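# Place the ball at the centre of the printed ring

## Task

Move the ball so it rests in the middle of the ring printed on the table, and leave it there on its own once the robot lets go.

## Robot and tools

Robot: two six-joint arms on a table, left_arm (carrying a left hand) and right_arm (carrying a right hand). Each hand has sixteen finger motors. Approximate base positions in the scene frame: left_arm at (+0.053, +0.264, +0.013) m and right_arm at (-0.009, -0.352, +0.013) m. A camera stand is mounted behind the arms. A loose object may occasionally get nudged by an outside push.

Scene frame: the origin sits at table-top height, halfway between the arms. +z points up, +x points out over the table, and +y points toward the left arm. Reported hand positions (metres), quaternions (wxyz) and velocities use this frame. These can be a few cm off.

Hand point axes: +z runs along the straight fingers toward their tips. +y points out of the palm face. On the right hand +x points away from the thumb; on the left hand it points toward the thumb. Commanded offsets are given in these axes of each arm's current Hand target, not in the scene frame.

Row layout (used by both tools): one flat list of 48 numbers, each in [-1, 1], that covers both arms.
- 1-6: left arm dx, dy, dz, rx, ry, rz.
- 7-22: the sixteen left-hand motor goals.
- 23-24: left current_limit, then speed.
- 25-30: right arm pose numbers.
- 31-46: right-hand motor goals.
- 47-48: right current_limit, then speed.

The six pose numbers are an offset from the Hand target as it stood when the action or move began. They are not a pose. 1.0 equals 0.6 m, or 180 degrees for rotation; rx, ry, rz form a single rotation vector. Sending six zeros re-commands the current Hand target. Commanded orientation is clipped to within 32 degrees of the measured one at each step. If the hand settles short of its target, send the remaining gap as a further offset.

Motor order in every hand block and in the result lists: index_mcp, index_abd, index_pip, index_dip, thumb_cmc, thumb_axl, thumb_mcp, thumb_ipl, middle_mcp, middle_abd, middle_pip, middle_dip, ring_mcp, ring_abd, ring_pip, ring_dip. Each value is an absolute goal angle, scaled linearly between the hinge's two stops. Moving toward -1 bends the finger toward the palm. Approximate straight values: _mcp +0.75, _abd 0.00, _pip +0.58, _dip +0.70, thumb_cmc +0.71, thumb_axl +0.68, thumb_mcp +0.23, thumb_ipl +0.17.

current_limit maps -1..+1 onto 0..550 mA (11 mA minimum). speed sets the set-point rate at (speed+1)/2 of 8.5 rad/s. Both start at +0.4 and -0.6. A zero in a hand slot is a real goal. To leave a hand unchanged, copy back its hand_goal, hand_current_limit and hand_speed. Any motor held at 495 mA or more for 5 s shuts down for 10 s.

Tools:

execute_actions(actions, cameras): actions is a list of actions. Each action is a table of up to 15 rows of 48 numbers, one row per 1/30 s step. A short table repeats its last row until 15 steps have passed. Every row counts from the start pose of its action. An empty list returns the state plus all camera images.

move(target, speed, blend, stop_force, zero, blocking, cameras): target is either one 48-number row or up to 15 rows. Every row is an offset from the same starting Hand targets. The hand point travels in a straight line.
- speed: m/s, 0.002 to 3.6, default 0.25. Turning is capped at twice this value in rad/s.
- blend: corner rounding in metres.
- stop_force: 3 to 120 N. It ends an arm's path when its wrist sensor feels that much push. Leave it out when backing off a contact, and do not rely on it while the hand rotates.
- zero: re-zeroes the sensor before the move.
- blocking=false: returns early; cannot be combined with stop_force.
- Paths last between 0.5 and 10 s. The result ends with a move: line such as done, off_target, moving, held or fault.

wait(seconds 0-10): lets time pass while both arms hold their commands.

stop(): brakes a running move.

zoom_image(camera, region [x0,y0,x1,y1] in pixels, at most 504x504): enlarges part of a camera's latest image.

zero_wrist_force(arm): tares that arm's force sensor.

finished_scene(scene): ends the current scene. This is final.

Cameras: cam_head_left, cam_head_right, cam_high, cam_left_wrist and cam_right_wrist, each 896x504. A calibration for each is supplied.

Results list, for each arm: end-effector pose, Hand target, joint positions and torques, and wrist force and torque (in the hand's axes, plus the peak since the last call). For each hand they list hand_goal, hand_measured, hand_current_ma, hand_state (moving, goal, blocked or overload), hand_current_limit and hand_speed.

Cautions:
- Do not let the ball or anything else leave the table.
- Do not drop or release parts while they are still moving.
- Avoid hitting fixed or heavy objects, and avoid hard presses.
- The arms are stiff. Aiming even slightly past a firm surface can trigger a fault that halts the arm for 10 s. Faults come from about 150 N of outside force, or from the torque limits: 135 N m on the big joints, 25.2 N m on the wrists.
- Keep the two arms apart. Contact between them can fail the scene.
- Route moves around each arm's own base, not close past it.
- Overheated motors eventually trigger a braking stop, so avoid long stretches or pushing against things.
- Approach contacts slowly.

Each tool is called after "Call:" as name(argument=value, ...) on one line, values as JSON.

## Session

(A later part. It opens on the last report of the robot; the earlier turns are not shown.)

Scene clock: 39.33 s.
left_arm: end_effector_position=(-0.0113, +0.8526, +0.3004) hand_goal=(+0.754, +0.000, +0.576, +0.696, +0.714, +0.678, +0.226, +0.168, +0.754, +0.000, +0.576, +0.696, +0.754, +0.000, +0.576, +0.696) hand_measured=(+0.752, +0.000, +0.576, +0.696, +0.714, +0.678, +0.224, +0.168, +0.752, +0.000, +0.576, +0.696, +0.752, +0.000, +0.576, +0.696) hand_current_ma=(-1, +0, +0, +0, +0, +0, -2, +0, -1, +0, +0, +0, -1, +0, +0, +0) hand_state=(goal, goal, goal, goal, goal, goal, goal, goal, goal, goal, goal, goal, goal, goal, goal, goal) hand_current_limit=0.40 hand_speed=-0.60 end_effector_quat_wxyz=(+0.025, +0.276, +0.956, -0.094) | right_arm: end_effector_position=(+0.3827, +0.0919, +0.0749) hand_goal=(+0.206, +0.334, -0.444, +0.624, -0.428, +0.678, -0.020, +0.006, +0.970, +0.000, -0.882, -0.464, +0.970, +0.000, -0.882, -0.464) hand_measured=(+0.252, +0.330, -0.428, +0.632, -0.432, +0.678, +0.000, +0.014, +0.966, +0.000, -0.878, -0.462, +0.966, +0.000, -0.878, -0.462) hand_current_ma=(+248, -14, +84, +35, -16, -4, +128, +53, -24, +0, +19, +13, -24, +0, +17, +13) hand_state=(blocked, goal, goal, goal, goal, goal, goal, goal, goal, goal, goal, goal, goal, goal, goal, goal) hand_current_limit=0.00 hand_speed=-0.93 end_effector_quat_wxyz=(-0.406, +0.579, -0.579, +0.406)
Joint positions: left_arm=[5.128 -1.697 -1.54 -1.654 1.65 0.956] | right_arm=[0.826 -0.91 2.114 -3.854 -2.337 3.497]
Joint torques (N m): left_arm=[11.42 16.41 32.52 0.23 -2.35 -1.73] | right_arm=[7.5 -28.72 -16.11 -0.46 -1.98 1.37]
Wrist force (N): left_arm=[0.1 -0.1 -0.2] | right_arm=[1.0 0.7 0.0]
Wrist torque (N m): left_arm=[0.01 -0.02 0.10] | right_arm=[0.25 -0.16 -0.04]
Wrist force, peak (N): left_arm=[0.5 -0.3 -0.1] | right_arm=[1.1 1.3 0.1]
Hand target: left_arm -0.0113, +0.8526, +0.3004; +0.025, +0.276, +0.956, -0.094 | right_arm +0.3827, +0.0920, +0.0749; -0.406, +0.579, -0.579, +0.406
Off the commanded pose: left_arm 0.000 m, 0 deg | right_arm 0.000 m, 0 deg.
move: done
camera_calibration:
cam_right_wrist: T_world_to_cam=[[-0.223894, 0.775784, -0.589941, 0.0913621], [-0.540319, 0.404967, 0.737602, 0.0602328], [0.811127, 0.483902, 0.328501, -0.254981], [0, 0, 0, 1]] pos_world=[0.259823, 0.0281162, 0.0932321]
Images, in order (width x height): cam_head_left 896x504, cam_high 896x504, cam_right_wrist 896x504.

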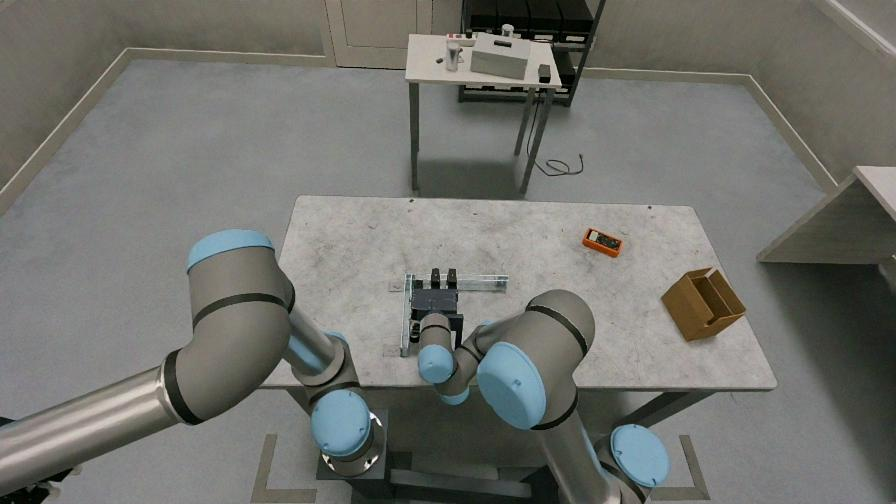

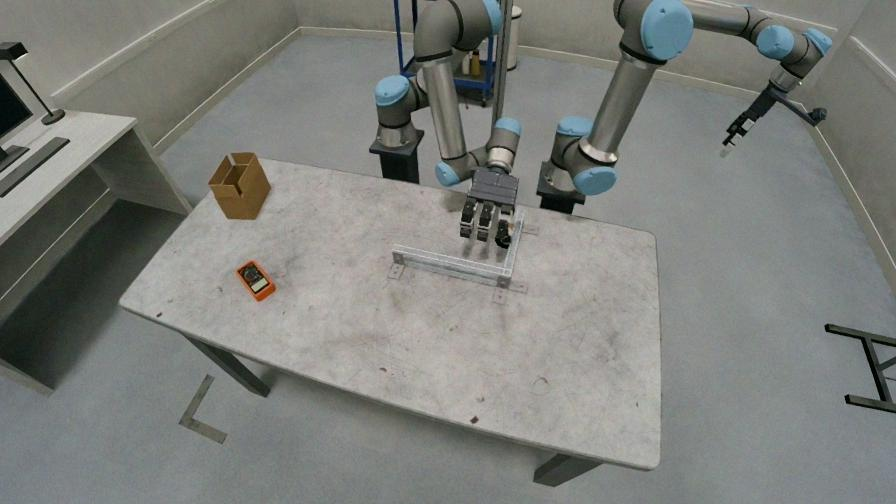

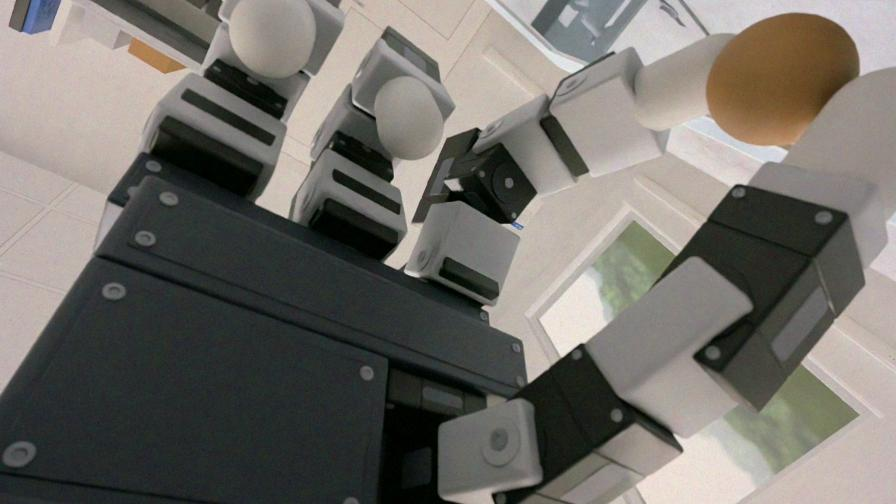

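Call:
zoom_image(camera="cam_high", region=[480, 200, 530, 270])

Call:
zoom_image(camera="cam_head_left", region=[395, 265, 445, 355])

Scaled by 7.200 from the camera's 896x504 image, which has a finer 1280x720 frame.

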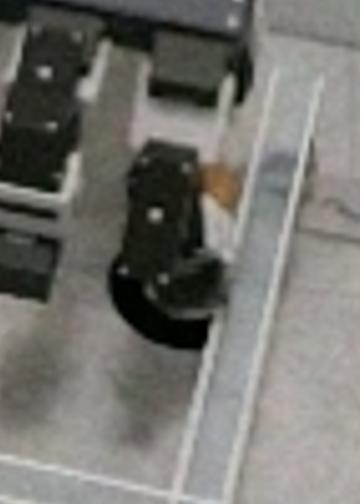

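Scaled by 5.600 from the camera's 896x504 image, which has a finer 1280x720 frame.

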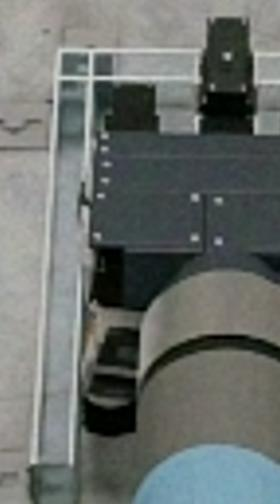

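Call:
move(target=[0,0,0,0,0,0,0.754,0,0.576,0.696,0.714,0.678,0.226,0.168,0.754,0,0.576,0.696,0.754,0,0.576,0.696,0.4,-0.6, 0,0.057,0.0207,0,0,0,0.2055,0.333,-0.445,0.623,-0.4286,0.677,-0.02,0.0054,0.97,0,-0.883,-0.464,0.97,0,-0.883,-0.464,0.0,-0.93], speed=0.04, cameras=["cam_right_wrist","cam_high"])

Call:
zoom_image(camera="cam_high", region=[480, 200, 530, 270])

Scene clock: 41.63 s.
left_arm: end_effector_position=(-0.0113, +0.8526, +0.3004) hand_goal=(+0.754, +0.000, +0.576, +0.696, +0.714, +0.678, +0.226, +0.168, +0.754, +0.000, +0.576, +0.696, +0.754, +0.000, +0.576, +0.696) hand_measured=(+0.752, +0.000, +0.576, +0.696, +0.714, +0.678, +0.224, +0.168, +0.752, +0.000, +0.576, +0.696, +0.752, +0.000, +0.576, +0.696) hand_current_ma=(-1, +0, +0, +0, +0, +0, -2, +0, -1, +0, +0, +0, -1, +0, +0, +0) hand_state=(goal, goal, goal, goal, goal, goal, goal, goal, goal, goal, goal, goal, goal, goal, goal, goal) hand_current_limit=0.40 hand_speed=-0.60 end_effector_quat_wxyz=(+0.025, +0.276, +0.956, -0.094) | right_arm: end_effector_position=(+0.3827, +0.0919, +0.0387) hand_goal=(+0.206, +0.334, -0.444, +0.624, -0.428, +0.678, -0.020, +0.006, +0.970, +0.000, -0.882, -0.464, +0.970, +0.000, -0.882, -0.464) hand_measured=(+0.694, +0.884, -0.998, +0.628, -0.430, +0.678, -0.018, +0.008, +0.966, +0.000, -0.878, -0.462, +0.964, +0.000, -0.878, -0.462) hand_current_ma=(+275, +275, -275, +16, -15, -4, +16, +15, -26, +0, +19, +13, -26, +0, +17, +13) hand_state=(blocked, blocked, blocked, goal, goal, goal, goal, goal, goal, goal, goal, goal, goal, goal, goal, goal) hand_current_limit=0.00 hand_speed=-0.93 end_effector_quat_wxyz=(-0.406, +0.579, -0.579, +0.406)
Joint positions: left_arm=[5.128 -1.697 -1.54 -1.654 1.65 0.956] | right_arm=[0.826 -0.816 2.102 -3.936 -2.337 3.497]
Joint torques (N m): left_arm=[10.67 17.32 32.81 0.16 -2.16 -1.56] | right_arm=[13.78 -13.04 -19.07 1.73 12.64 -0.93]
Wrist force (N): left_arm=[0.0 -0.1 -0.1] | right_arm=[43.5 -32.0 -15.2]
Wrist torque (N m): left_arm=[0.00 0.00 0.08] | right_arm=[0.85 0.03 2.62]
Wrist force, peak (N): left_arm=[0.2 -0.5 -0.1] | right_arm=[43.5 -32.0 -15.2]
Hand target: left_arm -0.0113, +0.8526, +0.3004; +0.025, +0.276, +0.956, -0.094 | right_arm +0.3827, +0.0920, +0.0385; -0.406, +0.579, -0.579, +0.406
Off the commanded pose: left_arm 0.000 m, 0 deg | right_arm 0.000 m, 0 deg.
move: done
camera_calibration:
cam_right_wrist: T_world_to_cam=[[-0.223661, 0.775826, -0.589974, 0.0698321], [-0.540195, 0.405163, 0.737585, 0.0869846], [0.811274, 0.48367, 0.328479, -0.243217], [0, 0, 0, 1]] pos_world=[0.259923, 0.0282162, 0.0569321]
Images, in order (width x height): cam_high 896x504, cam_right_wrist 896x504.

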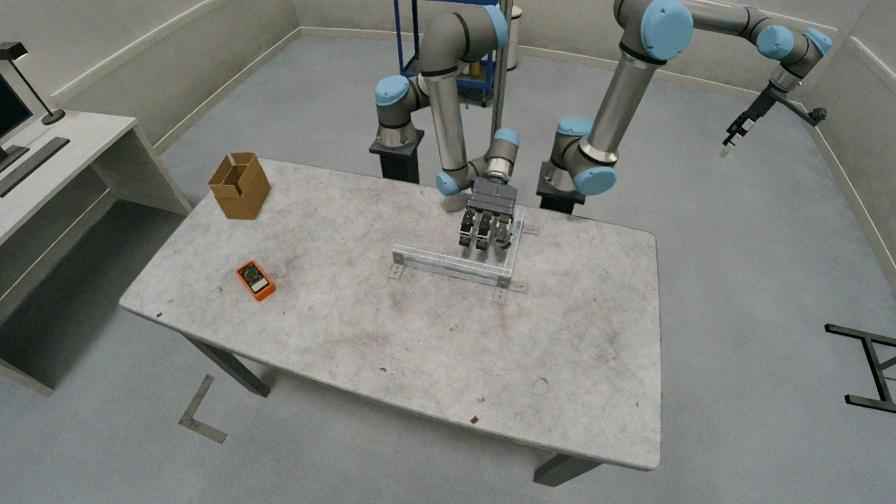

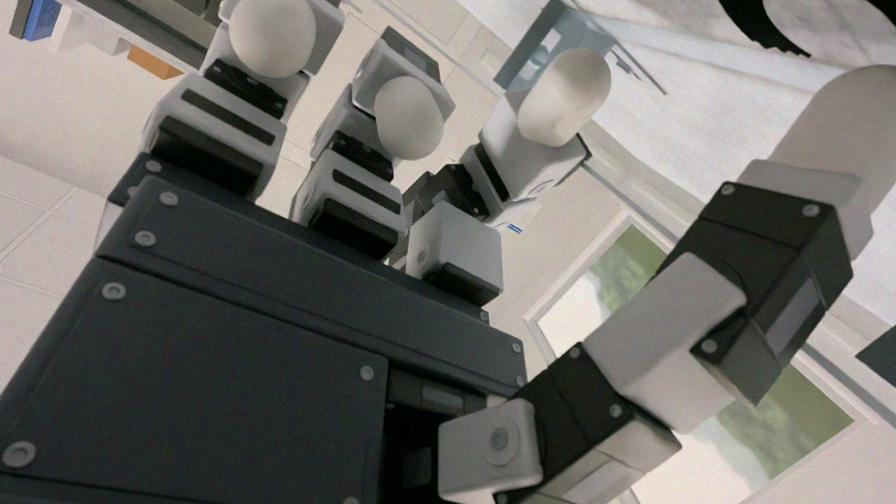

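Scaled by 7.200 from the camera's 896x504 image, which has a finer 1280x720 frame.

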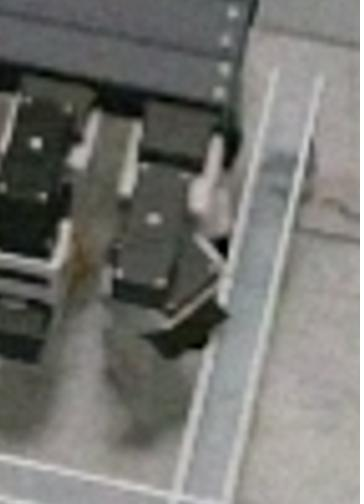

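Call:
move(target=[0,0,0,0,0,0,0.754,0,0.576,0.696,0.714,0.678,0.226,0.168,0.754,0,0.576,0.696,0.754,0,0.576,0.696,0.4,-0.6, 0,-0.0783,-0.0285,0,0,0,0.64,0.6,-0.6,0.623,-0.4286,0.677,0.1685,0.0054,0.97,0,-0.883,-0.464,0.97,0,-0.883,-0.464,0.0,-0.93], speed=0.05)

Call:
move(target=[0,0,0,0,0,0,0.754,0,0.576,0.696,0.714,0.678,0.226,0.168,0.754,0,0.576,0.696,0.754,0,0.576,0.696,0.4,-0.6, 0,-0.0783,-0.0285,0,0,0,0.479,0.333,-0.445,0.623,-0.4286,0.677,0.1685,0.0054,0.97,0,-0.883,-0.464,0.97,0,-0.883,-0.464,0.0,-0.8], speed=0.1, cameras=["all"])

Call:
zoom_image(camera="cam_high", region=[400, 180, 540, 300])

Scene clock: 43.83 s.
left_arm: end_effector_position=(-0.0113, +0.8526, +0.3004) hand_goal=(+0.754, +0.000, +0.576, +0.696, +0.714, +0.678, +0.226, +0.168, +0.754, +0.000, +0.576, +0.696, +0.754, +0.000, +0.576, +0.696) hand_measured=(+0.752, +0.000, +0.576, +0.696, +0.714, +0.678, +0.224, +0.168, +0.752, +0.000, +0.576, +0.696, +0.752, +0.000, +0.576, +0.696) hand_current_ma=(-1, +0, +0, +0, +0, +0, -2, +0, -1, +0, +0, +0, -1, +0, +0, +0) hand_state=(goal, goal, goal, goal, goal, goal, goal, goal, goal, goal, goal, goal, goal, goal, goal, goal) hand_current_limit=0.40 hand_speed=-0.60 end_effector_quat_wxyz=(+0.025, +0.276, +0.956, -0.094) | right_arm: end_effector_position=(+0.3826, +0.0920, +0.0885) hand_goal=(+0.640, +0.600, -0.600, +0.624, -0.428, +0.678, +0.168, +0.006, +0.970, +0.000, -0.882, -0.464, +0.970, +0.000, -0.882, -0.464) hand_measured=(+0.636, +0.602, -0.602, +0.628, -0.430, +0.678, +0.164, +0.008, +0.966, +0.000, -0.878, -0.462, +0.964, +0.000, -0.878, -0.462) hand_current_ma=(-16, +11, -12, +16, -15, -4, -21, +12, -26, +0, +19, +13, -26, +0, +17, +13) hand_state=(goal, goal, goal, goal, goal, goal, goal, goal, goal, goal, goal, goal, goal, goal, goal, goal) hand_current_limit=0.00 hand_speed=-0.93 end_effector_quat_wxyz=(-0.406, +0.579, -0.579, +0.406)
Joint positions: left_arm=[5.128 -1.697 -1.54 -1.654 1.65 0.956] | right_arm=[0.826 -0.945 2.116 -3.821 -2.337 3.497]
Joint torques (N m): left_arm=[9.11 16.04 31.39 0.44 -2.26 -1.44] | right_arm=[-5.68 -46.15 -2.51 -0.51 -1.78 1.53]
Wrist force (N): left_arm=[0.0 -0.2 -0.2] | right_arm=[0.7 0.7 0.0]
Wrist torque (N m): left_arm=[0.00 0.00 0.09] | right_arm=[0.26 -0.12 -0.02]
Wrist force, peak (N): left_arm=[0.4 -0.2 -0.2] | right_arm=[44.3 -32.5 -16.0]
Hand target: left_arm -0.0113, +0.8526, +0.3004; +0.025, +0.276, +0.956, -0.094 | right_arm +0.3826, +0.0920, +0.0885; -0.406, +0.579, -0.579, +0.406
Off the commanded pose: left_arm 0.000 m, 0 deg | right_arm 0.000 m, 0 deg.
move: done

Scene clock: 44.97 s.
left_arm: end_effector_position=(-0.0113, +0.8526, +0.3004) hand_goal=(+0.754, +0.000, +0.576, +0.696, +0.714, +0.678, +0.226, +0.168, +0.754, +0.000, +0.576, +0.696, +0.754, +0.000, +0.576, +0.696) hand_measured=(+0.752, +0.000, +0.576, +0.696, +0.714, +0.678, +0.224, +0.168, +0.752, +0.000, +0.576, +0.696, +0.752, +0.000, +0.576, +0.696) hand_current_ma=(-1, +0, +0, +0, +0, +0, -2, +0, -1, +0, +0, +0, -1, +0, +0, +0) hand_state=(goal, goal, goal, goal, goal, goal, goal, goal, goal, goal, goal, goal, goal, goal, goal, goal) hand_current_limit=0.40 hand_speed=-0.60 end_effector_quat_wxyz=(+0.025, +0.276, +0.956, -0.094) | right_arm: end_effector_position=(+0.3825, +0.0920, +0.1384) hand_goal=(+0.480, +0.334, -0.444, +0.624, -0.428, +0.678, +0.168, +0.006, +0.970, +0.000, -0.882, -0.464, +0.970, +0.000, -0.882, -0.464) hand_measured=(+0.478, +0.336, -0.446, +0.628, -0.430, +0.678, +0.164, +0.008, +0.966, +0.000, -0.878, -0.462, +0.964, +0.000, -0.878, -0.462) hand_current_ma=(-15, +11, -11, +16, -15, -4, -21, +12, -26, +0, +19, +13, -26, +0, +17, +13) hand_state=(goal, goal, goal, goal, goal, goal, goal, goal, goal, goal, goal, goal, goal, goal, goal, goal) hand_current_limit=0.00 hand_speed=-0.80 end_effector_quat_wxyz=(-0.406, +0.579, -0.579, +0.406)
Joint positions: left_arm=[5.128 -1.697 -1.54 -1.654 1.65 0.956] | right_arm=[0.827 -1.068 2.114 -3.696 -2.337 3.497]
Joint torques (N m): left_arm=[10.82 17.66 31.69 0.19 -2.41 -1.41] | right_arm=[5.82 -42.17 -19.45 -0.4 -0.92 1.52]
Wrist force (N): left_arm=[0.3 -0.1 0.0] | right_arm=[0.6 0.4 0.0]
Wrist torque (N m): left_arm=[0.00 -0.03 0.11] | right_arm=[0.23 -0.10 -0.06]
Wrist force, peak (N): left_arm=[0.5 -0.1 -0.2] | right_arm=[0.7 1.3 0.3]
Hand target: left_arm -0.0113, +0.8526, +0.3004; +0.025, +0.276, +0.956, -0.094 | right_arm +0.3825, +0.0920, +0.1385; -0.406, +0.579, -0.579, +0.406
Off the commanded pose: left_arm 0.000 m, 0 deg | right_arm 0.000 m, 0 deg.
move: done
camera_calibration:
cam_left_wrist: T_world_to_cam=[[0.361437, -0.912214, 0.192948, 0.68342], [-0.666643, -0.108145, 0.73749, -0.179602], [-0.651883, -0.395184, -0.647209, 0.651932], [0, 0, 0, 1]] pos_world=[0.0582397, 0.861635, 0.422526]
cam_right_wrist: T_world_to_cam=[[-0.223852, 0.775752, -0.589999, 0.128645], [-0.540336, 0.405028, 0.737556, 0.01327], [0.811127, 0.483902, 0.328501, -0.275857], [0, 0, 0, 1]] pos_world=[0.259723, 0.0283162, 0.156732]

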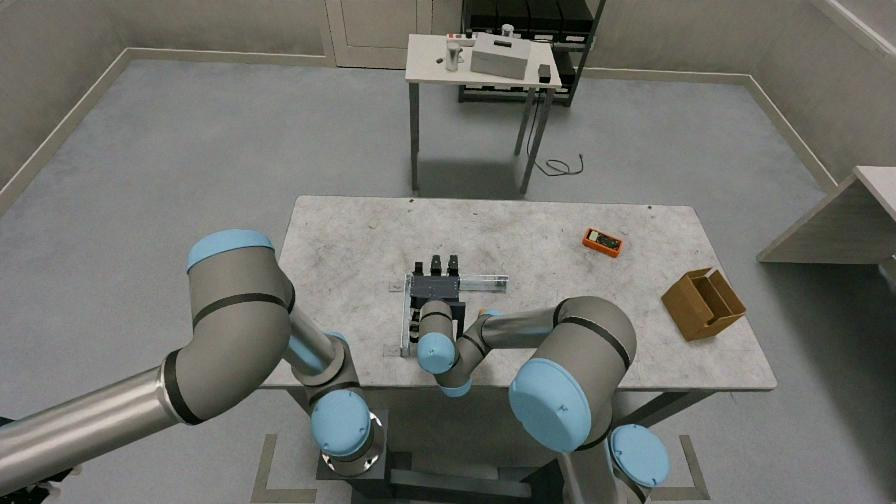

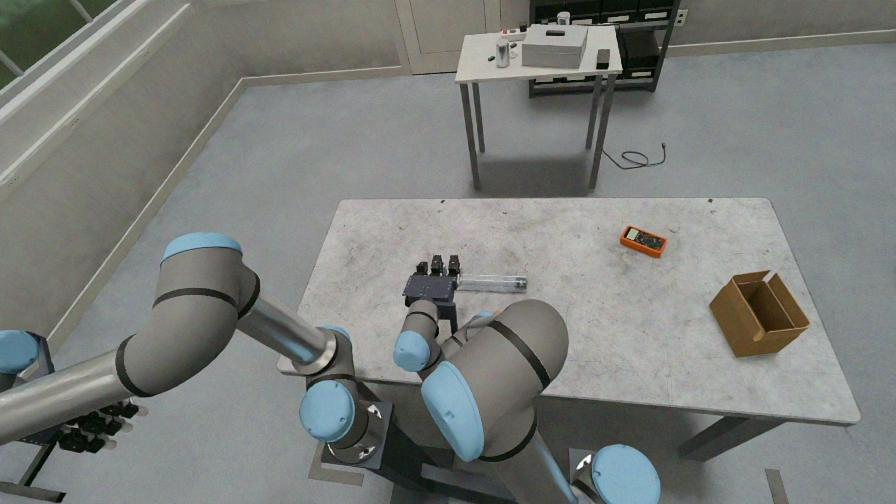

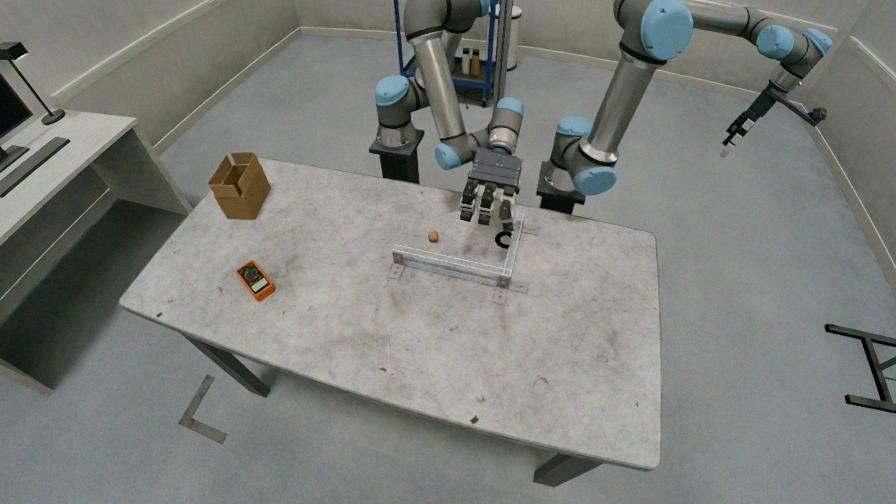

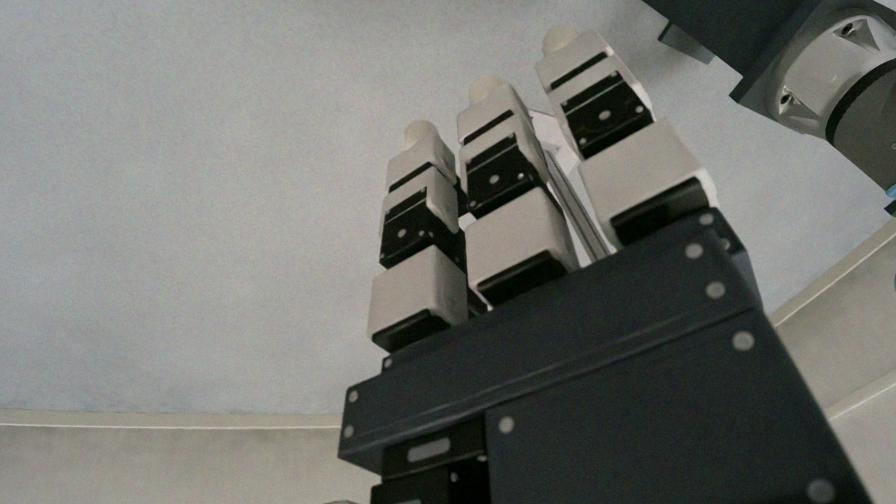

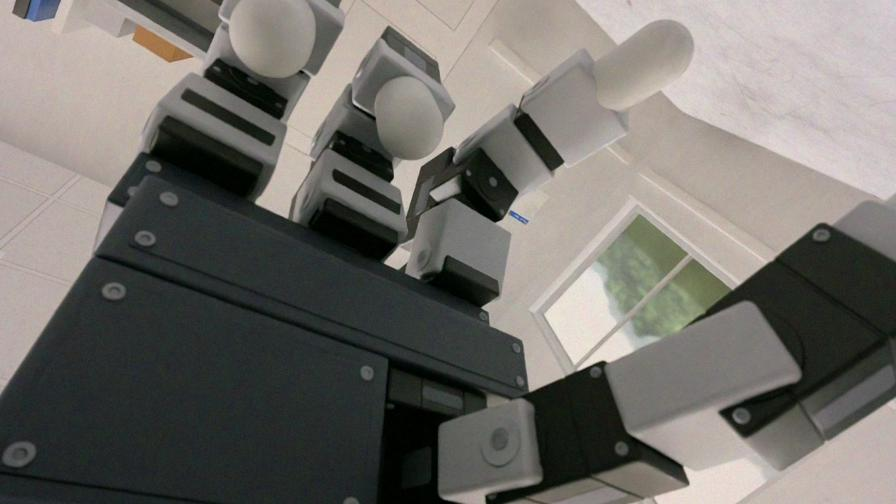

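Scaled by 3.600 from the camera's 896x504 image, which has a finer 1280x720 frame.

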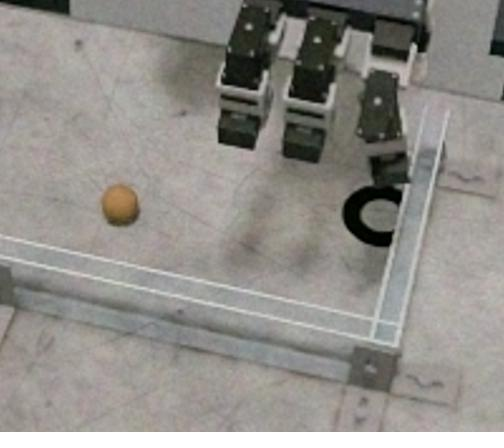

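Call:
move(target=[[0,0,0,0,0,0,0.754,0,0.576,0.696,0.714,0.678,0.226,0.168,0.754,0,0.576,0.696,0.754,0,0.576,0.696,0.4,-0.6, 0.3183,0.0245,0.1207,0,0,0,0.479,0,-0.445,0.623,-0.507,0.677,0.1685,0.0054,0.99,0,-0.883,-0.464,0.99,0,-0.883,-0.464,0.0,-0.8],[0,0,0,0,0,0,0.754,0,0.576,0.696,0.714,0.678,0.226,0.168,0.754,0,0.576,0.696,0.754,0,0.576,0.696,0.4,-0.6, 0.3183,0.0872,0.1433,0,0,0,0.479,0,-0.445,0.623,-0.507,0.677,0.1685,0.0054,0.99,0,-0.883,-0.464,0.99,0,-0.883,-0.464,0.0,-0.8]], speed=[0.2,0.1], cameras=["cam_right_wrist","cam_high"])

Call:
zoom_image(camera="cam_high", region=[380, 180, 520, 300])

Scene clock: 49.13 s.
left_arm: end_effector_position=(-0.0113, +0.8526, +0.3004) hand_goal=(+0.754, +0.000, +0.576, +0.696, +0.714, +0.678, +0.226, +0.168, +0.754, +0.000, +0.576, +0.696, +0.754, +0.000, +0.576, +0.696) hand_measured=(+0.752, +0.000, +0.576, +0.696, +0.714, +0.678, +0.224, +0.168, +0.752, +0.000, +0.576, +0.696, +0.752, +0.000, +0.576, +0.696) hand_current_ma=(-1, +0, +0, +0, +0, +0, -2, +0, -1, +0, +0, +0, -1, +0, +0, +0) hand_state=(goal, goal, goal, goal, goal, goal, goal, goal, goal, goal, goal, goal, goal, goal, goal, goal) hand_current_limit=0.40 hand_speed=-0.60 end_effector_quat_wxyz=(+0.025, +0.276, +0.956, -0.094) | right_arm: end_effector_position=(+0.4457, -0.0990, +0.0602) hand_goal=(+0.480, +0.000, -0.444, +0.624, -0.506, +0.678, +0.168, +0.006, +0.990, +0.000, -0.882, -0.464, +0.990, +0.000, -0.882, -0.464) hand_measured=(+0.600, +0.000, -0.670, +0.628, -0.504, +0.678, +0.164, +0.008, +0.976, +0.000, -0.878, -0.462, +0.976, +0.000, -0.878, -0.462) hand_current_ma=(+275, -4, -274, +16, +5, -4, -20, +12, -74, +0, +19, +13, -77, +0, +17, +13) hand_state=(blocked, goal, blocked, goal, goal, goal, goal, goal, goal, goal, goal, goal, goal, goal, goal, goal) hand_current_limit=0.00 hand_speed=-0.80 end_effector_quat_wxyz=(-0.406, +0.579, -0.579, +0.406)
Joint positions: left_arm=[5.128 -1.697 -1.54 -1.654 1.65 0.956] | right_arm=[0.319 -0.927 2.406 -4.256 -1.873 3.254]
Joint torques (N m): left_arm=[10.95 16.02 32.15 0.41 -2 -1.44] | right_arm=[7.05 -11.44 -8.81 0.55 1.32 -2]
Wrist force (N): left_arm=[-0.1 -0.1 0.0] | right_arm=[1.7 -19.2 -12.7]
Wrist torque (N m): left_arm=[0.00 0.02 0.08] | right_arm=[0.93 -0.42 0.38]
Wrist force, peak (N): left_arm=[0.4 -0.3 -0.3] | right_arm=[1.8 -27.2 -21.6]
Hand target: left_arm -0.0113, +0.8526, +0.3004; +0.025, +0.276, +0.956, -0.094 | right_arm +0.4456, -0.0990, +0.0601; -0.406, +0.579, -0.579, +0.406
Off the commanded pose: left_arm 0.000 m, 0 deg | right_arm 0.000 m, 0 deg.
move: done
camera_calibration:
cam_right_wrist: T_world_to_cam=[[-0.223784, 0.775809, -0.58995, 0.244725], [-0.540255, 0.405057, 0.7376, 0.182451], [0.8112, 0.483786, 0.32849, -0.208934], [0, 0, 0, 1]] pos_world=[0.322823, -0.162684, 0.0784321]
Images, in order (width x height): cam_high 896x504, cam_right_wrist 896x504.

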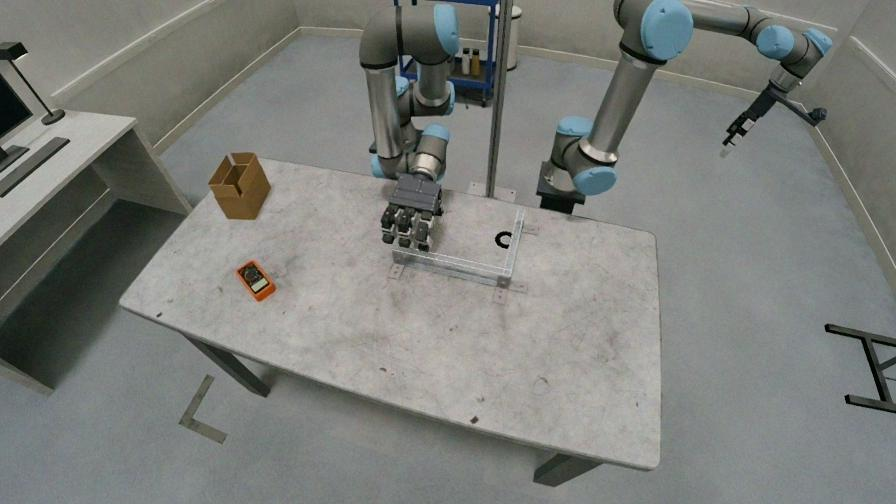

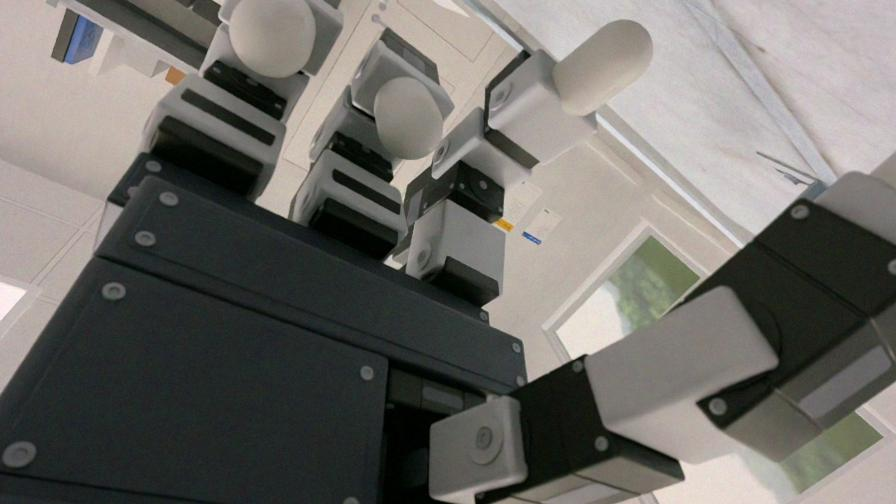

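Scaled by 3.600 from the camera's 896x504 image, which has a finer 1280x720 frame.

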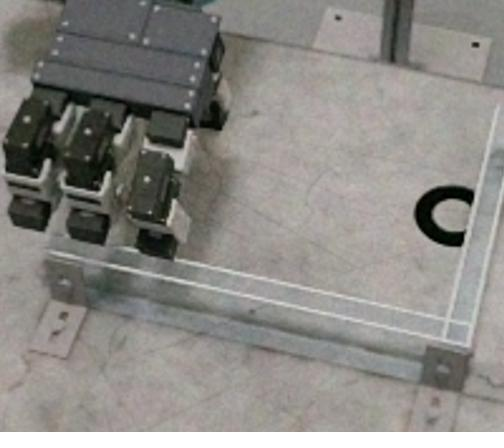

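Call:
move(target=[0,0,0,0,0,0,0.754,0,0.576,0.696,0.714,0.678,0.226,0.168,0.754,0,0.576,0.696,0.754,0,0.576,0.696,0.4,-0.6, 0,-0.094,-0.0342,0,0,0,0.62,0,-0.65,0.623,-0.507,0.677,0.1685,0.0054,0.99,0,-0.883,-0.464,0.99,0,-0.883,-0.464,0.0,-0.8], speed=0.1, cameras=["cam_high"])

Call:
zoom_image(camera="cam_high", region=[380, 180, 520, 300])

Scene clock: 50.77 s.
left_arm: end_effector_position=(-0.0113, +0.8526, +0.3004) hand_goal=(+0.754, +0.000, +0.576, +0.696, +0.714, +0.678, +0.226, +0.168, +0.754, +0.000, +0.576, +0.696, +0.754, +0.000, +0.576, +0.696) hand_measured=(+0.752, +0.000, +0.576, +0.696, +0.714, +0.678, +0.224, +0.168, +0.752, +0.000, +0.576, +0.696, +0.752, +0.000, +0.576, +0.696) hand_current_ma=(-1, +0, +0, +0, +0, +0, -2, +0, -1, +0, +0, +0, -1, +0, +0, +0) hand_state=(goal, goal, goal, goal, goal, goal, goal, goal, goal, goal, goal, goal, goal, goal, goal, goal) hand_current_limit=0.40 hand_speed=-0.60 end_effector_quat_wxyz=(+0.025, +0.276, +0.956, -0.094) | right_arm: end_effector_position=(+0.4455, -0.0989, +0.1201) hand_goal=(+0.620, +0.000, -0.650, +0.624, -0.506, +0.678, +0.168, +0.006, +0.990, +0.000, -0.882, -0.464, +0.990, +0.000, -0.882, -0.464) hand_measured=(+0.616, -0.002, -0.652, +0.628, -0.504, +0.678, +0.164, +0.008, +0.976, +0.000, -0.878, -0.462, +0.976, +0.000, -0.878, -0.462) hand_current_ma=(-21, -6, -10, +16, +5, -4, -20, +12, -74, +0, +19, +13, -77, +0, +17, +13) hand_state=(goal, goal, goal, goal, goal, goal, goal, goal, goal, goal, goal, goal, goal, goal, goal, goal) hand_current_limit=0.00 hand_speed=-0.80 end_effector_quat_wxyz=(-0.406, +0.579, -0.579, +0.406)
Joint positions: left_arm=[5.128 -1.697 -1.54 -1.654 1.65 0.956] | right_arm=[0.319 -1.135 2.418 -4.06 -1.873 3.254]
Joint torques (N m): left_arm=[10.27 17.32 30.86 0.51 -2.22 -1.57] | right_arm=[-7.15 -35.02 -15.94 -0.53 -1.6 1.39]
Wrist force (N): left_arm=[-0.1 -0.2 -0.3] | right_arm=[0.7 0.6 0.0]
Wrist torque (N m): left_arm=[0.00 0.01 0.08] | right_arm=[0.26 -0.12 0.03]
Wrist force, peak (N): left_arm=[0.1 -0.3 -0.4] | right_arm=[1.5 -18.9 -12.8]
Hand target: left_arm -0.0113, +0.8526, +0.3004; +0.025, +0.276, +0.956, -0.094 | right_arm +0.4455, -0.0989, +0.1202; -0.406, +0.579, -0.579, +0.406
Off the commanded pose: left_arm 0.000 m, 0 deg | right_arm 0.000 m, 0 deg.
move: done
Images, in order (width x height): cam_high 896x504.

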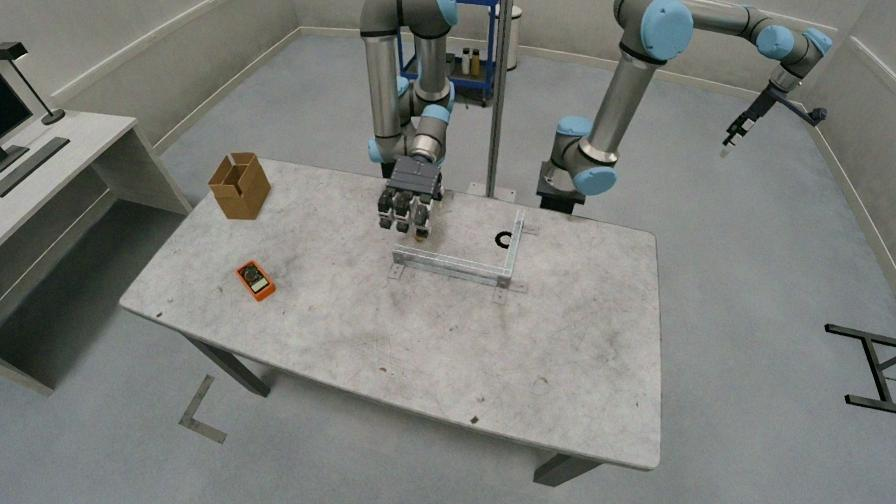

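Scaled by 3.600 from the camera's 896x504 image, which has a finer 1280x720 frame.

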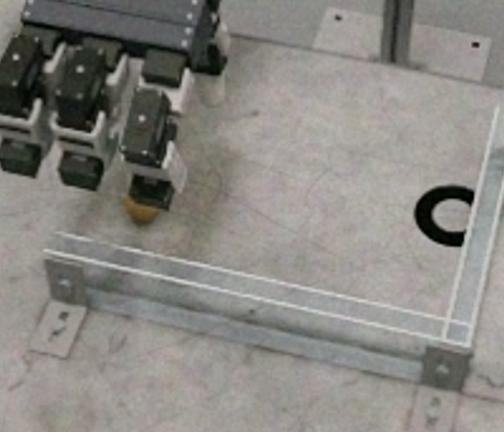

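Call:
move(target=[0,0,0,0,0,0,0.754,0,0.576,0.696,0.714,0.678,0.226,0.168,0.754,0,0.576,0.696,0.754,0,0.576,0.696,0.4,-0.6, -0.0157,-0.0073,0.0202,0,-0.3656,-0.133,0.479,0,-0.445,0.623,-0.507,0.677,0.1685,0.0054,0.99,0,-0.883,-0.464,0.99,0,-0.883,-0.464,0.0,-0.8], speed=0.3, cameras=["cam_right_wrist","cam_high","cam_head_left","cam_head_right"])

Call:
zoom_image(camera="cam_high", region=[380, 180, 520, 300])

Scene clock: 54.37 s.
left_arm: end_effector_position=(-0.0113, +0.8526, +0.3004) hand_goal=(+0.754, +0.000, +0.576, +0.696, +0.714, +0.678, +0.226, +0.168, +0.754, +0.000, +0.576, +0.696, +0.754, +0.000, +0.576, +0.696) hand_measured=(+0.752, +0.000, +0.576, +0.696, +0.714, +0.678, +0.224, +0.168, +0.752, +0.000, +0.576, +0.696, +0.752, +0.000, +0.576, +0.696) hand_current_ma=(-1, +0, +0, +0, +0, +0, -2, +0, -1, +0, +0, +0, -1, +0, +0, +0) hand_state=(goal, goal, goal, goal, goal, goal, goal, goal, goal, goal, goal, goal, goal, goal, goal, goal) hand_current_limit=0.40 hand_speed=-0.60 end_effector_quat_wxyz=(+0.025, +0.276, +0.956, -0.094) | right_arm: end_effector_position=(+0.4584, -0.0895, +0.1201) hand_goal=(+0.480, +0.000, -0.444, +0.624, -0.506, +0.678, +0.168, +0.006, +0.990, +0.000, -0.882, -0.464, +0.990, +0.000, -0.882, -0.464) hand_measured=(+0.478, -0.002, -0.446, +0.628, -0.504, +0.678, +0.164, +0.008, +0.976, +0.000, -0.878, -0.462, +0.976, +0.000, -0.878, -0.462) hand_current_ma=(-16, -6, -11, +16, +5, -4, -20, +12, -74, +0, +19, +13, -77, +0, +16, +13) hand_state=(goal, goal, goal, goal, goal, goal, goal, goal, goal, goal, goal, goal, goal, goal, goal, goal) hand_current_limit=0.00 hand_speed=-0.80 end_effector_quat_wxyz=(-0.565, +0.807, -0.141, +0.100)
Joint positions: left_arm=[5.128 -1.697 -1.54 -1.654 1.65 0.956] | right_arm=[-0.133 -1.224 2.316 -3.202 -0.409 2.146]
Joint torques (N m): left_arm=[10.16 16.63 32.65 0.63 -2.15 -1.31] | right_arm=[8.81 -36.3 -19.19 -0.33 0.09 -1.35]
Wrist force (N): left_arm=[0.2 -0.3 -0.2] | right_arm=[0.8 0.7 -0.1]
Wrist torque (N m): left_arm=[-0.02 -0.02 0.10] | right_arm=[0.29 -0.11 0.05]
Wrist force, peak (N): left_arm=[0.2 -0.4 -0.3] | right_arm=[1.1 0.9 -0.4]
Hand target: left_arm -0.0113, +0.8526, +0.3004; +0.025, +0.276, +0.956, -0.094 | right_arm +0.4584, -0.0895, +0.1201; -0.565, +0.807, -0.141, +0.100
Off the commanded pose: left_arm 0.000 m, 0 deg | right_arm 0.000 m, 0 deg.
move: done
camera_calibration:
cam_right_wrist: T_world_to_cam=[[-0.804986, 0.0537201, -0.590856, 0.47761], [-0.566013, -0.368053, 0.737676, 0.0838446], [-0.177839, 0.928252, 0.326684, 0.249837], [0, 0, 0, 1]] pos_world=[0.476357, -0.226709, 0.138731]
Images, in order (width x height): cam_head_left 896x504, cam_head_right 896x504, cam_high 896x504, cam_right_wrist 896x504.

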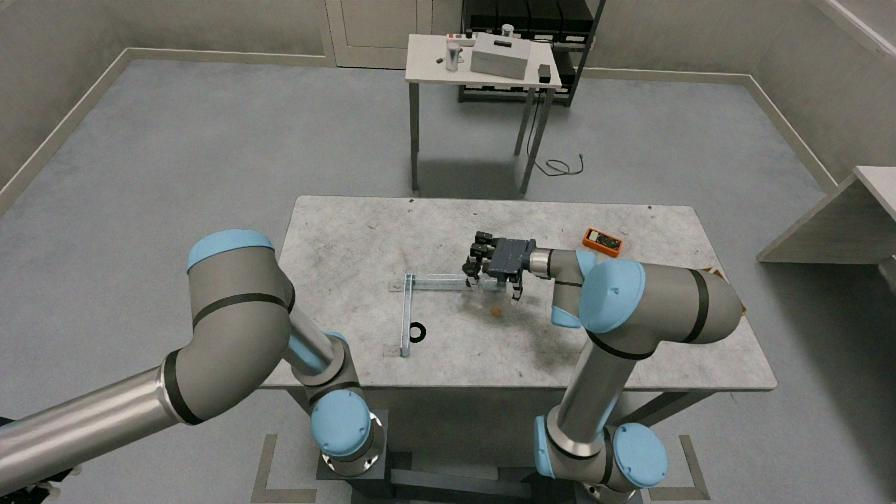

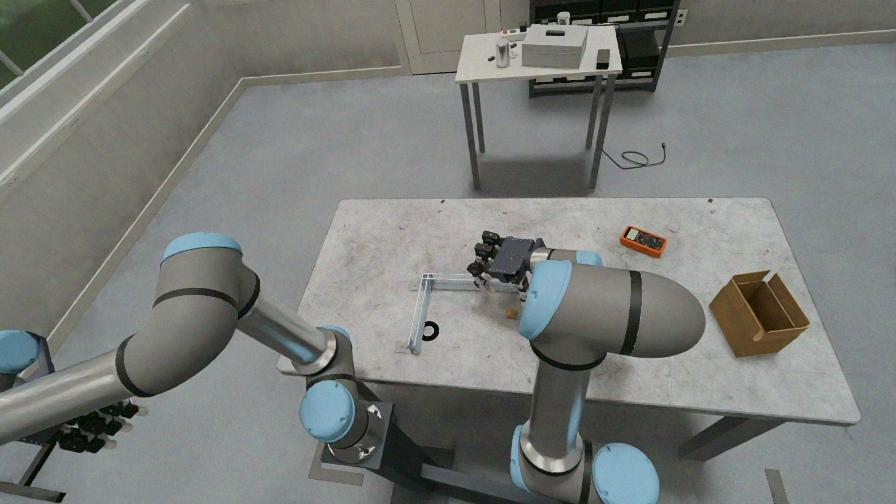

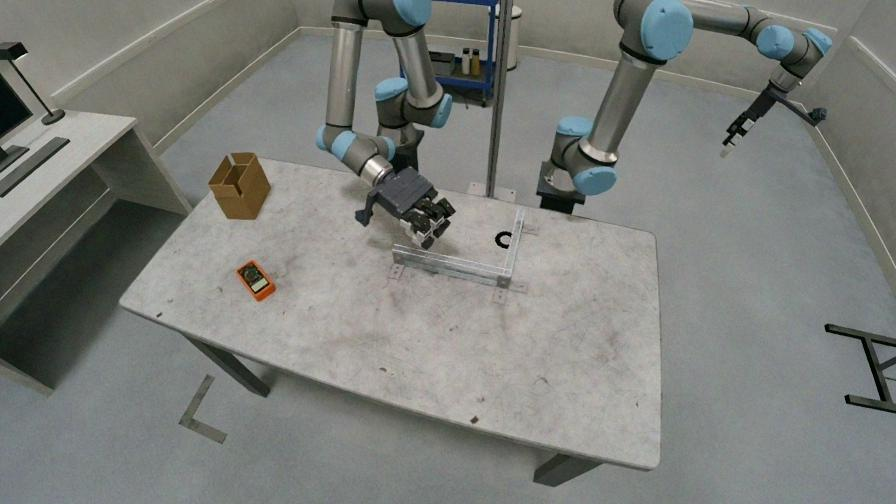

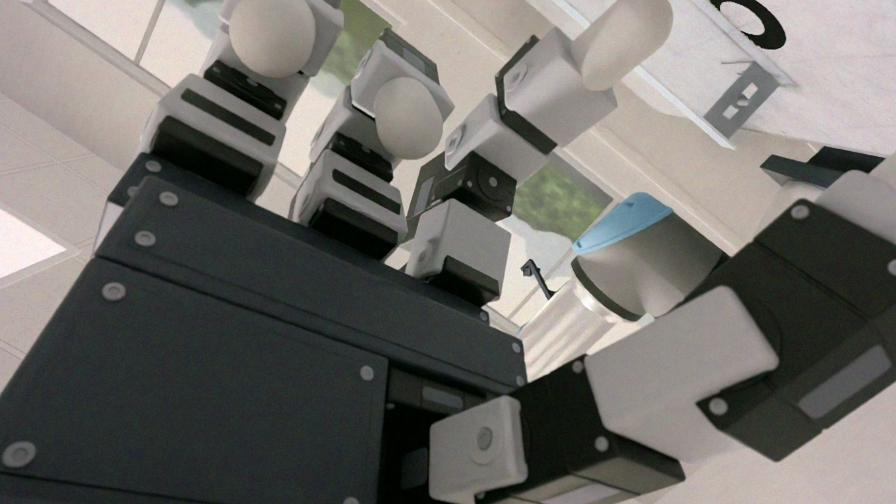

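Scaled by 3.600 from the camera's 896x504 image, which has a finer 1280x720 frame.

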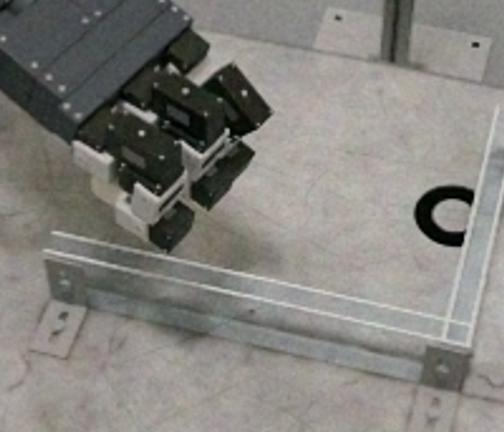

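Call:
move(target=[0,0,0,0,0,0,0.754,0,0.576,0.696,0.714,0.678,0.226,0.168,0.754,0,0.576,0.696,0.754,0,0.576,0.696,0.4,-0.6, -0.0023,0.094,0.0342,0,0,0,0.479,0,-0.445,0.623,-0.507,0.677,0.1685,0.0054,0.99,0,-0.883,-0.464,0.99,0,-0.883,-0.464,0.0,-0.8], speed=0.1, cameras=["cam_right_wrist","cam_high"])

Call:
zoom_image(camera="cam_high", region=[380, 180, 520, 300])

Scene clock: 55.90 s.
left_arm: end_effector_position=(-0.0113, +0.8526, +0.3004) hand_goal=(+0.754, +0.000, +0.576, +0.696, +0.714, +0.678, +0.226, +0.168, +0.754, +0.000, +0.576, +0.696, +0.754, +0.000, +0.576, +0.696) hand_measured=(+0.752, +0.000, +0.576, +0.696, +0.714, +0.678, +0.224, +0.168, +0.752, +0.000, +0.576, +0.696, +0.752, +0.000, +0.576, +0.696) hand_current_ma=(-1, +0, +0, +0, +0, +0, -2, +0, -1, +0, +0, +0, -1, +0, +0, +0) hand_state=(goal, goal, goal, goal, goal, goal, goal, goal, goal, goal, goal, goal, goal, goal, goal, goal) hand_current_limit=0.40 hand_speed=-0.60 end_effector_quat_wxyz=(+0.025, +0.276, +0.956, -0.094) | right_arm: end_effector_position=(+0.4572, -0.0891, +0.0602) hand_goal=(+0.480, +0.000, -0.444, +0.624, -0.506, +0.678, +0.168, +0.006, +0.990, +0.000, -0.882, -0.464, +0.990, +0.000, -0.882, -0.464) hand_measured=(+0.476, -0.002, -0.446, +0.628, -0.504, +0.678, +0.164, +0.008, +0.976, +0.000, -0.878, -0.462, +0.976, +0.000, -0.878, -0.462) hand_current_ma=(-16, -6, -11, +16, +5, -4, -20, +12, -74, +0, +19, +13, -76, +0, +16, +13) hand_state=(goal, goal, goal, goal, goal, goal, goal, goal, goal, goal, goal, goal, goal, goal, goal, goal) hand_current_limit=0.00 hand_speed=-0.80 end_effector_quat_wxyz=(-0.565, +0.807, -0.141, +0.100)
Joint positions: left_arm=[5.128 -1.697 -1.54 -1.654 1.65 0.956] | right_arm=[-0.133 -1.046 2.33 -3.394 -0.409 2.147]
Joint torques (N m): left_arm=[10.43 17.63 32.09 0.44 -2.18 -1.6] | right_arm=[7.4 -22.54 -16.02 -4.28 0.11 1.53]
Wrist force (N): left_arm=[0.1 -0.4 0.0] | right_arm=[1.0 0.6 -0.4]
Wrist torque (N m): left_arm=[-0.04 -0.01 0.10] | right_arm=[0.29 -0.14 -0.03]
Wrist force, peak (N): left_arm=[0.4 0.0 -0.3] | right_arm=[1.0 1.4 0.1]
Hand target: left_arm -0.0113, +0.8526, +0.3004; +0.025, +0.276, +0.956, -0.094 | right_arm +0.4572, -0.0891, +0.0601; -0.565, +0.807, -0.141, +0.100
Off the commanded pose: left_arm 0.000 m, 0 deg | right_arm 0.000 m, 0 deg.
move: done
camera_calibration:
cam_right_wrist: T_world_to_cam=[[-0.805075, 0.0534331, -0.590761, 0.441136], [-0.565823, -0.368104, 0.737797, 0.127499], [-0.178038, 0.928248, 0.326585, 0.268862], [0, 0, 0, 1]] pos_world=[0.475157, -0.226209, 0.0787311]
Images, in order (width x height): cam_high 896x504, cam_right_wrist 896x504.

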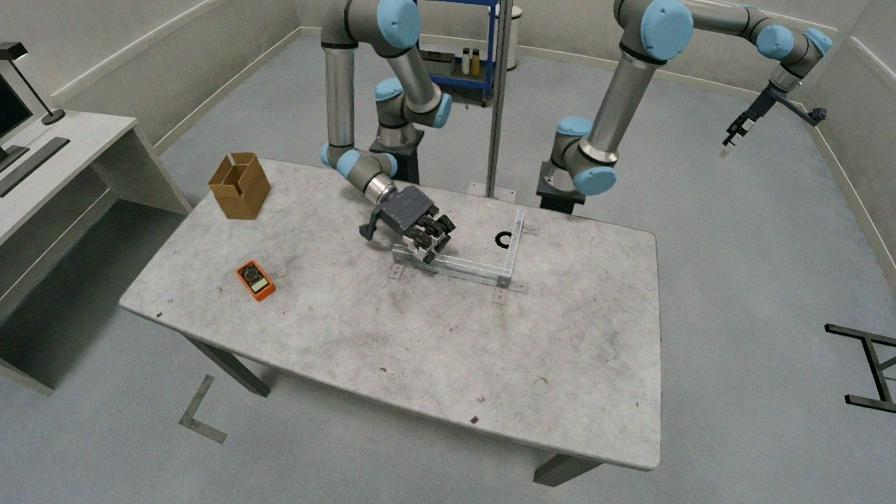

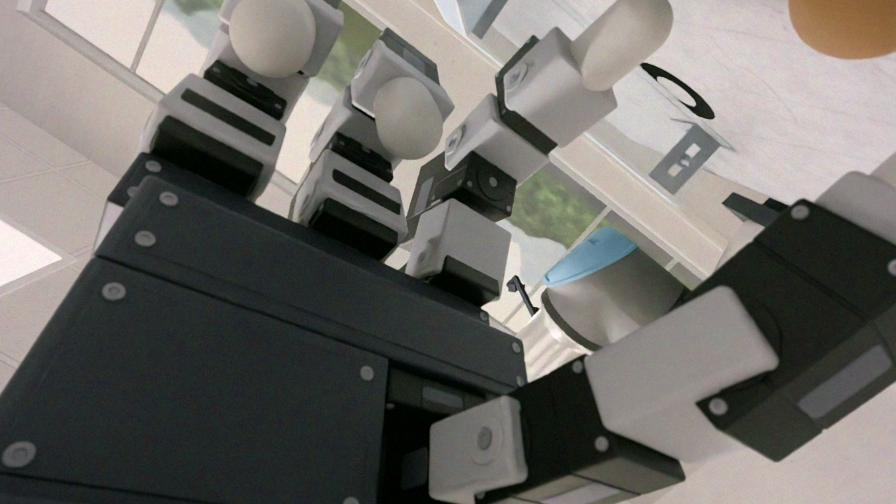

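Scaled by 3.600 from the camera's 896x504 image, which has a finer 1280x720 frame.

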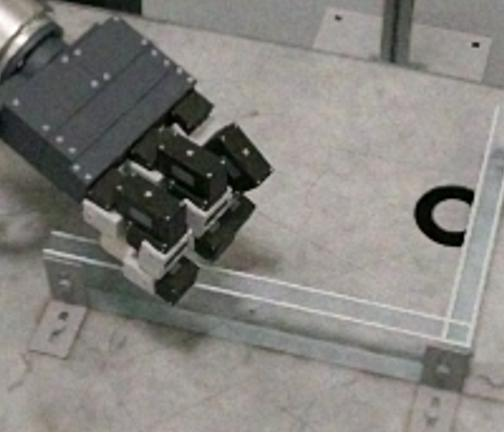

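Call:
move(target=[0,0,0,0,0,0,0.754,0,0.576,0.696,0.714,0.678,0.226,0.168,0.754,0,0.576,0.696,0.754,0,0.576,0.696,0.4,-0.6, 0,0.0354,0.0129,0,0,0,0.479,0,-0.445,0.623,-0.507,0.677,0.1685,0.0054,0.99,0,-0.883,-0.464,0.99,0,-0.883,-0.464,0.0,-0.8], speed=0.06, stop_force=6, cameras=["cam_right_wrist"])

Scene clock: 57.63 s.
left_arm: end_effector_position=(-0.0113, +0.8526, +0.3004) hand_goal=(+0.754, +0.000, +0.576, +0.696, +0.714, +0.678, +0.226, +0.168, +0.754, +0.000, +0.576, +0.696, +0.754, +0.000, +0.576, +0.696) hand_measured=(+0.752, +0.000, +0.576, +0.696, +0.714, +0.678, +0.224, +0.168, +0.752, +0.000, +0.576, +0.696, +0.752, +0.000, +0.576, +0.696) hand_current_ma=(-1, +0, +0, +0, +0, +0, -2, +0, -1, +0, +0, +0, -1, +0, +0, +0) hand_state=(goal, goal, goal, goal, goal, goal, goal, goal, goal, goal, goal, goal, goal, goal, goal, goal) hand_current_limit=0.40 hand_speed=-0.60 end_effector_quat_wxyz=(+0.025, +0.276, +0.956, -0.094) | right_arm: end_effector_position=(+0.4573, -0.0891, +0.0375) hand_goal=(+0.480, +0.000, -0.444, +0.624, -0.506, +0.678, +0.168, +0.006, +0.990, +0.000, -0.882, -0.464, +0.990, +0.000, -0.882, -0.464) hand_measured=(+0.476, -0.002, -0.446, +0.628, -0.504, +0.678, +0.164, +0.008, +0.976, +0.000, -0.878, -0.462, +0.976, +0.000, -0.878, -0.462) hand_current_ma=(-16, -6, -11, +16, +5, -4, -20, +12, -74, +0, +19, +13, -76, +0, +16, +13) hand_state=(goal, goal, goal, goal, goal, goal, goal, goal, goal, goal, goal, goal, goal, goal, goal, goal) hand_current_limit=0.00 hand_speed=-0.80 end_effector_quat_wxyz=(-0.565, +0.807, -0.141, +0.100)
Joint positions: left_arm=[5.128 -1.697 -1.54 -1.654 1.65 0.956] | right_arm=[-0.133 -0.975 2.326 -3.462 -0.409 2.147]
Joint torques (N m): left_arm=[10.76 16.47 31.42 0.36 -2.16 -1.39] | right_arm=[5.4 -24.15 -13.68 -4.26 0.9 1.44]
Wrist force (N): left_arm=[0.4 -0.2 -0.1] | right_arm=[0.6 0.8 -0.1]
Wrist torque (N m): left_arm=[-0.01 -0.05 0.12] | right_arm=[0.27 -0.09 -0.06]
Wrist force, peak (N): left_arm=[0.4 -0.2 -0.1] | right_arm=[1.2 0.9 0.1]
Hand target: left_arm -0.0113, +0.8526, +0.3004; +0.025, +0.276, +0.956, -0.094 | right_arm +0.4573, -0.0891, +0.0375; -0.565, +0.807, -0.141, +0.100
Off the commanded pose: left_arm 0.000 m, 0 deg | right_arm 0.000 m, 0 deg.
move: done
camera_calibration:
cam_right_wrist: T_world_to_cam=[[-0.80509, 0.053508, -0.590734, 0.427887], [-0.565833, -0.368051, 0.737815, 0.144245], [-0.177941, 0.928265, 0.326591, 0.276218], [0, 0, 0, 1]] pos_world=[0.475257, -0.226209, 0.0561312]
Images, in order (width x height): cam_right_wrist 896x504.

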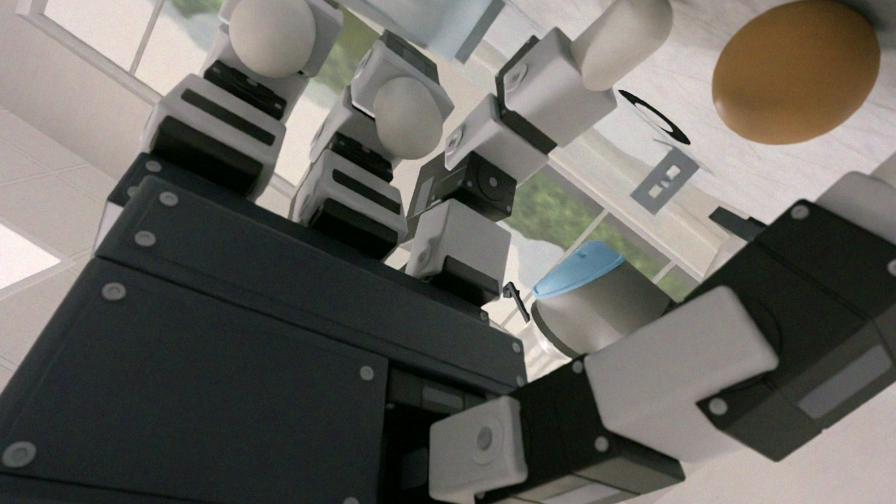

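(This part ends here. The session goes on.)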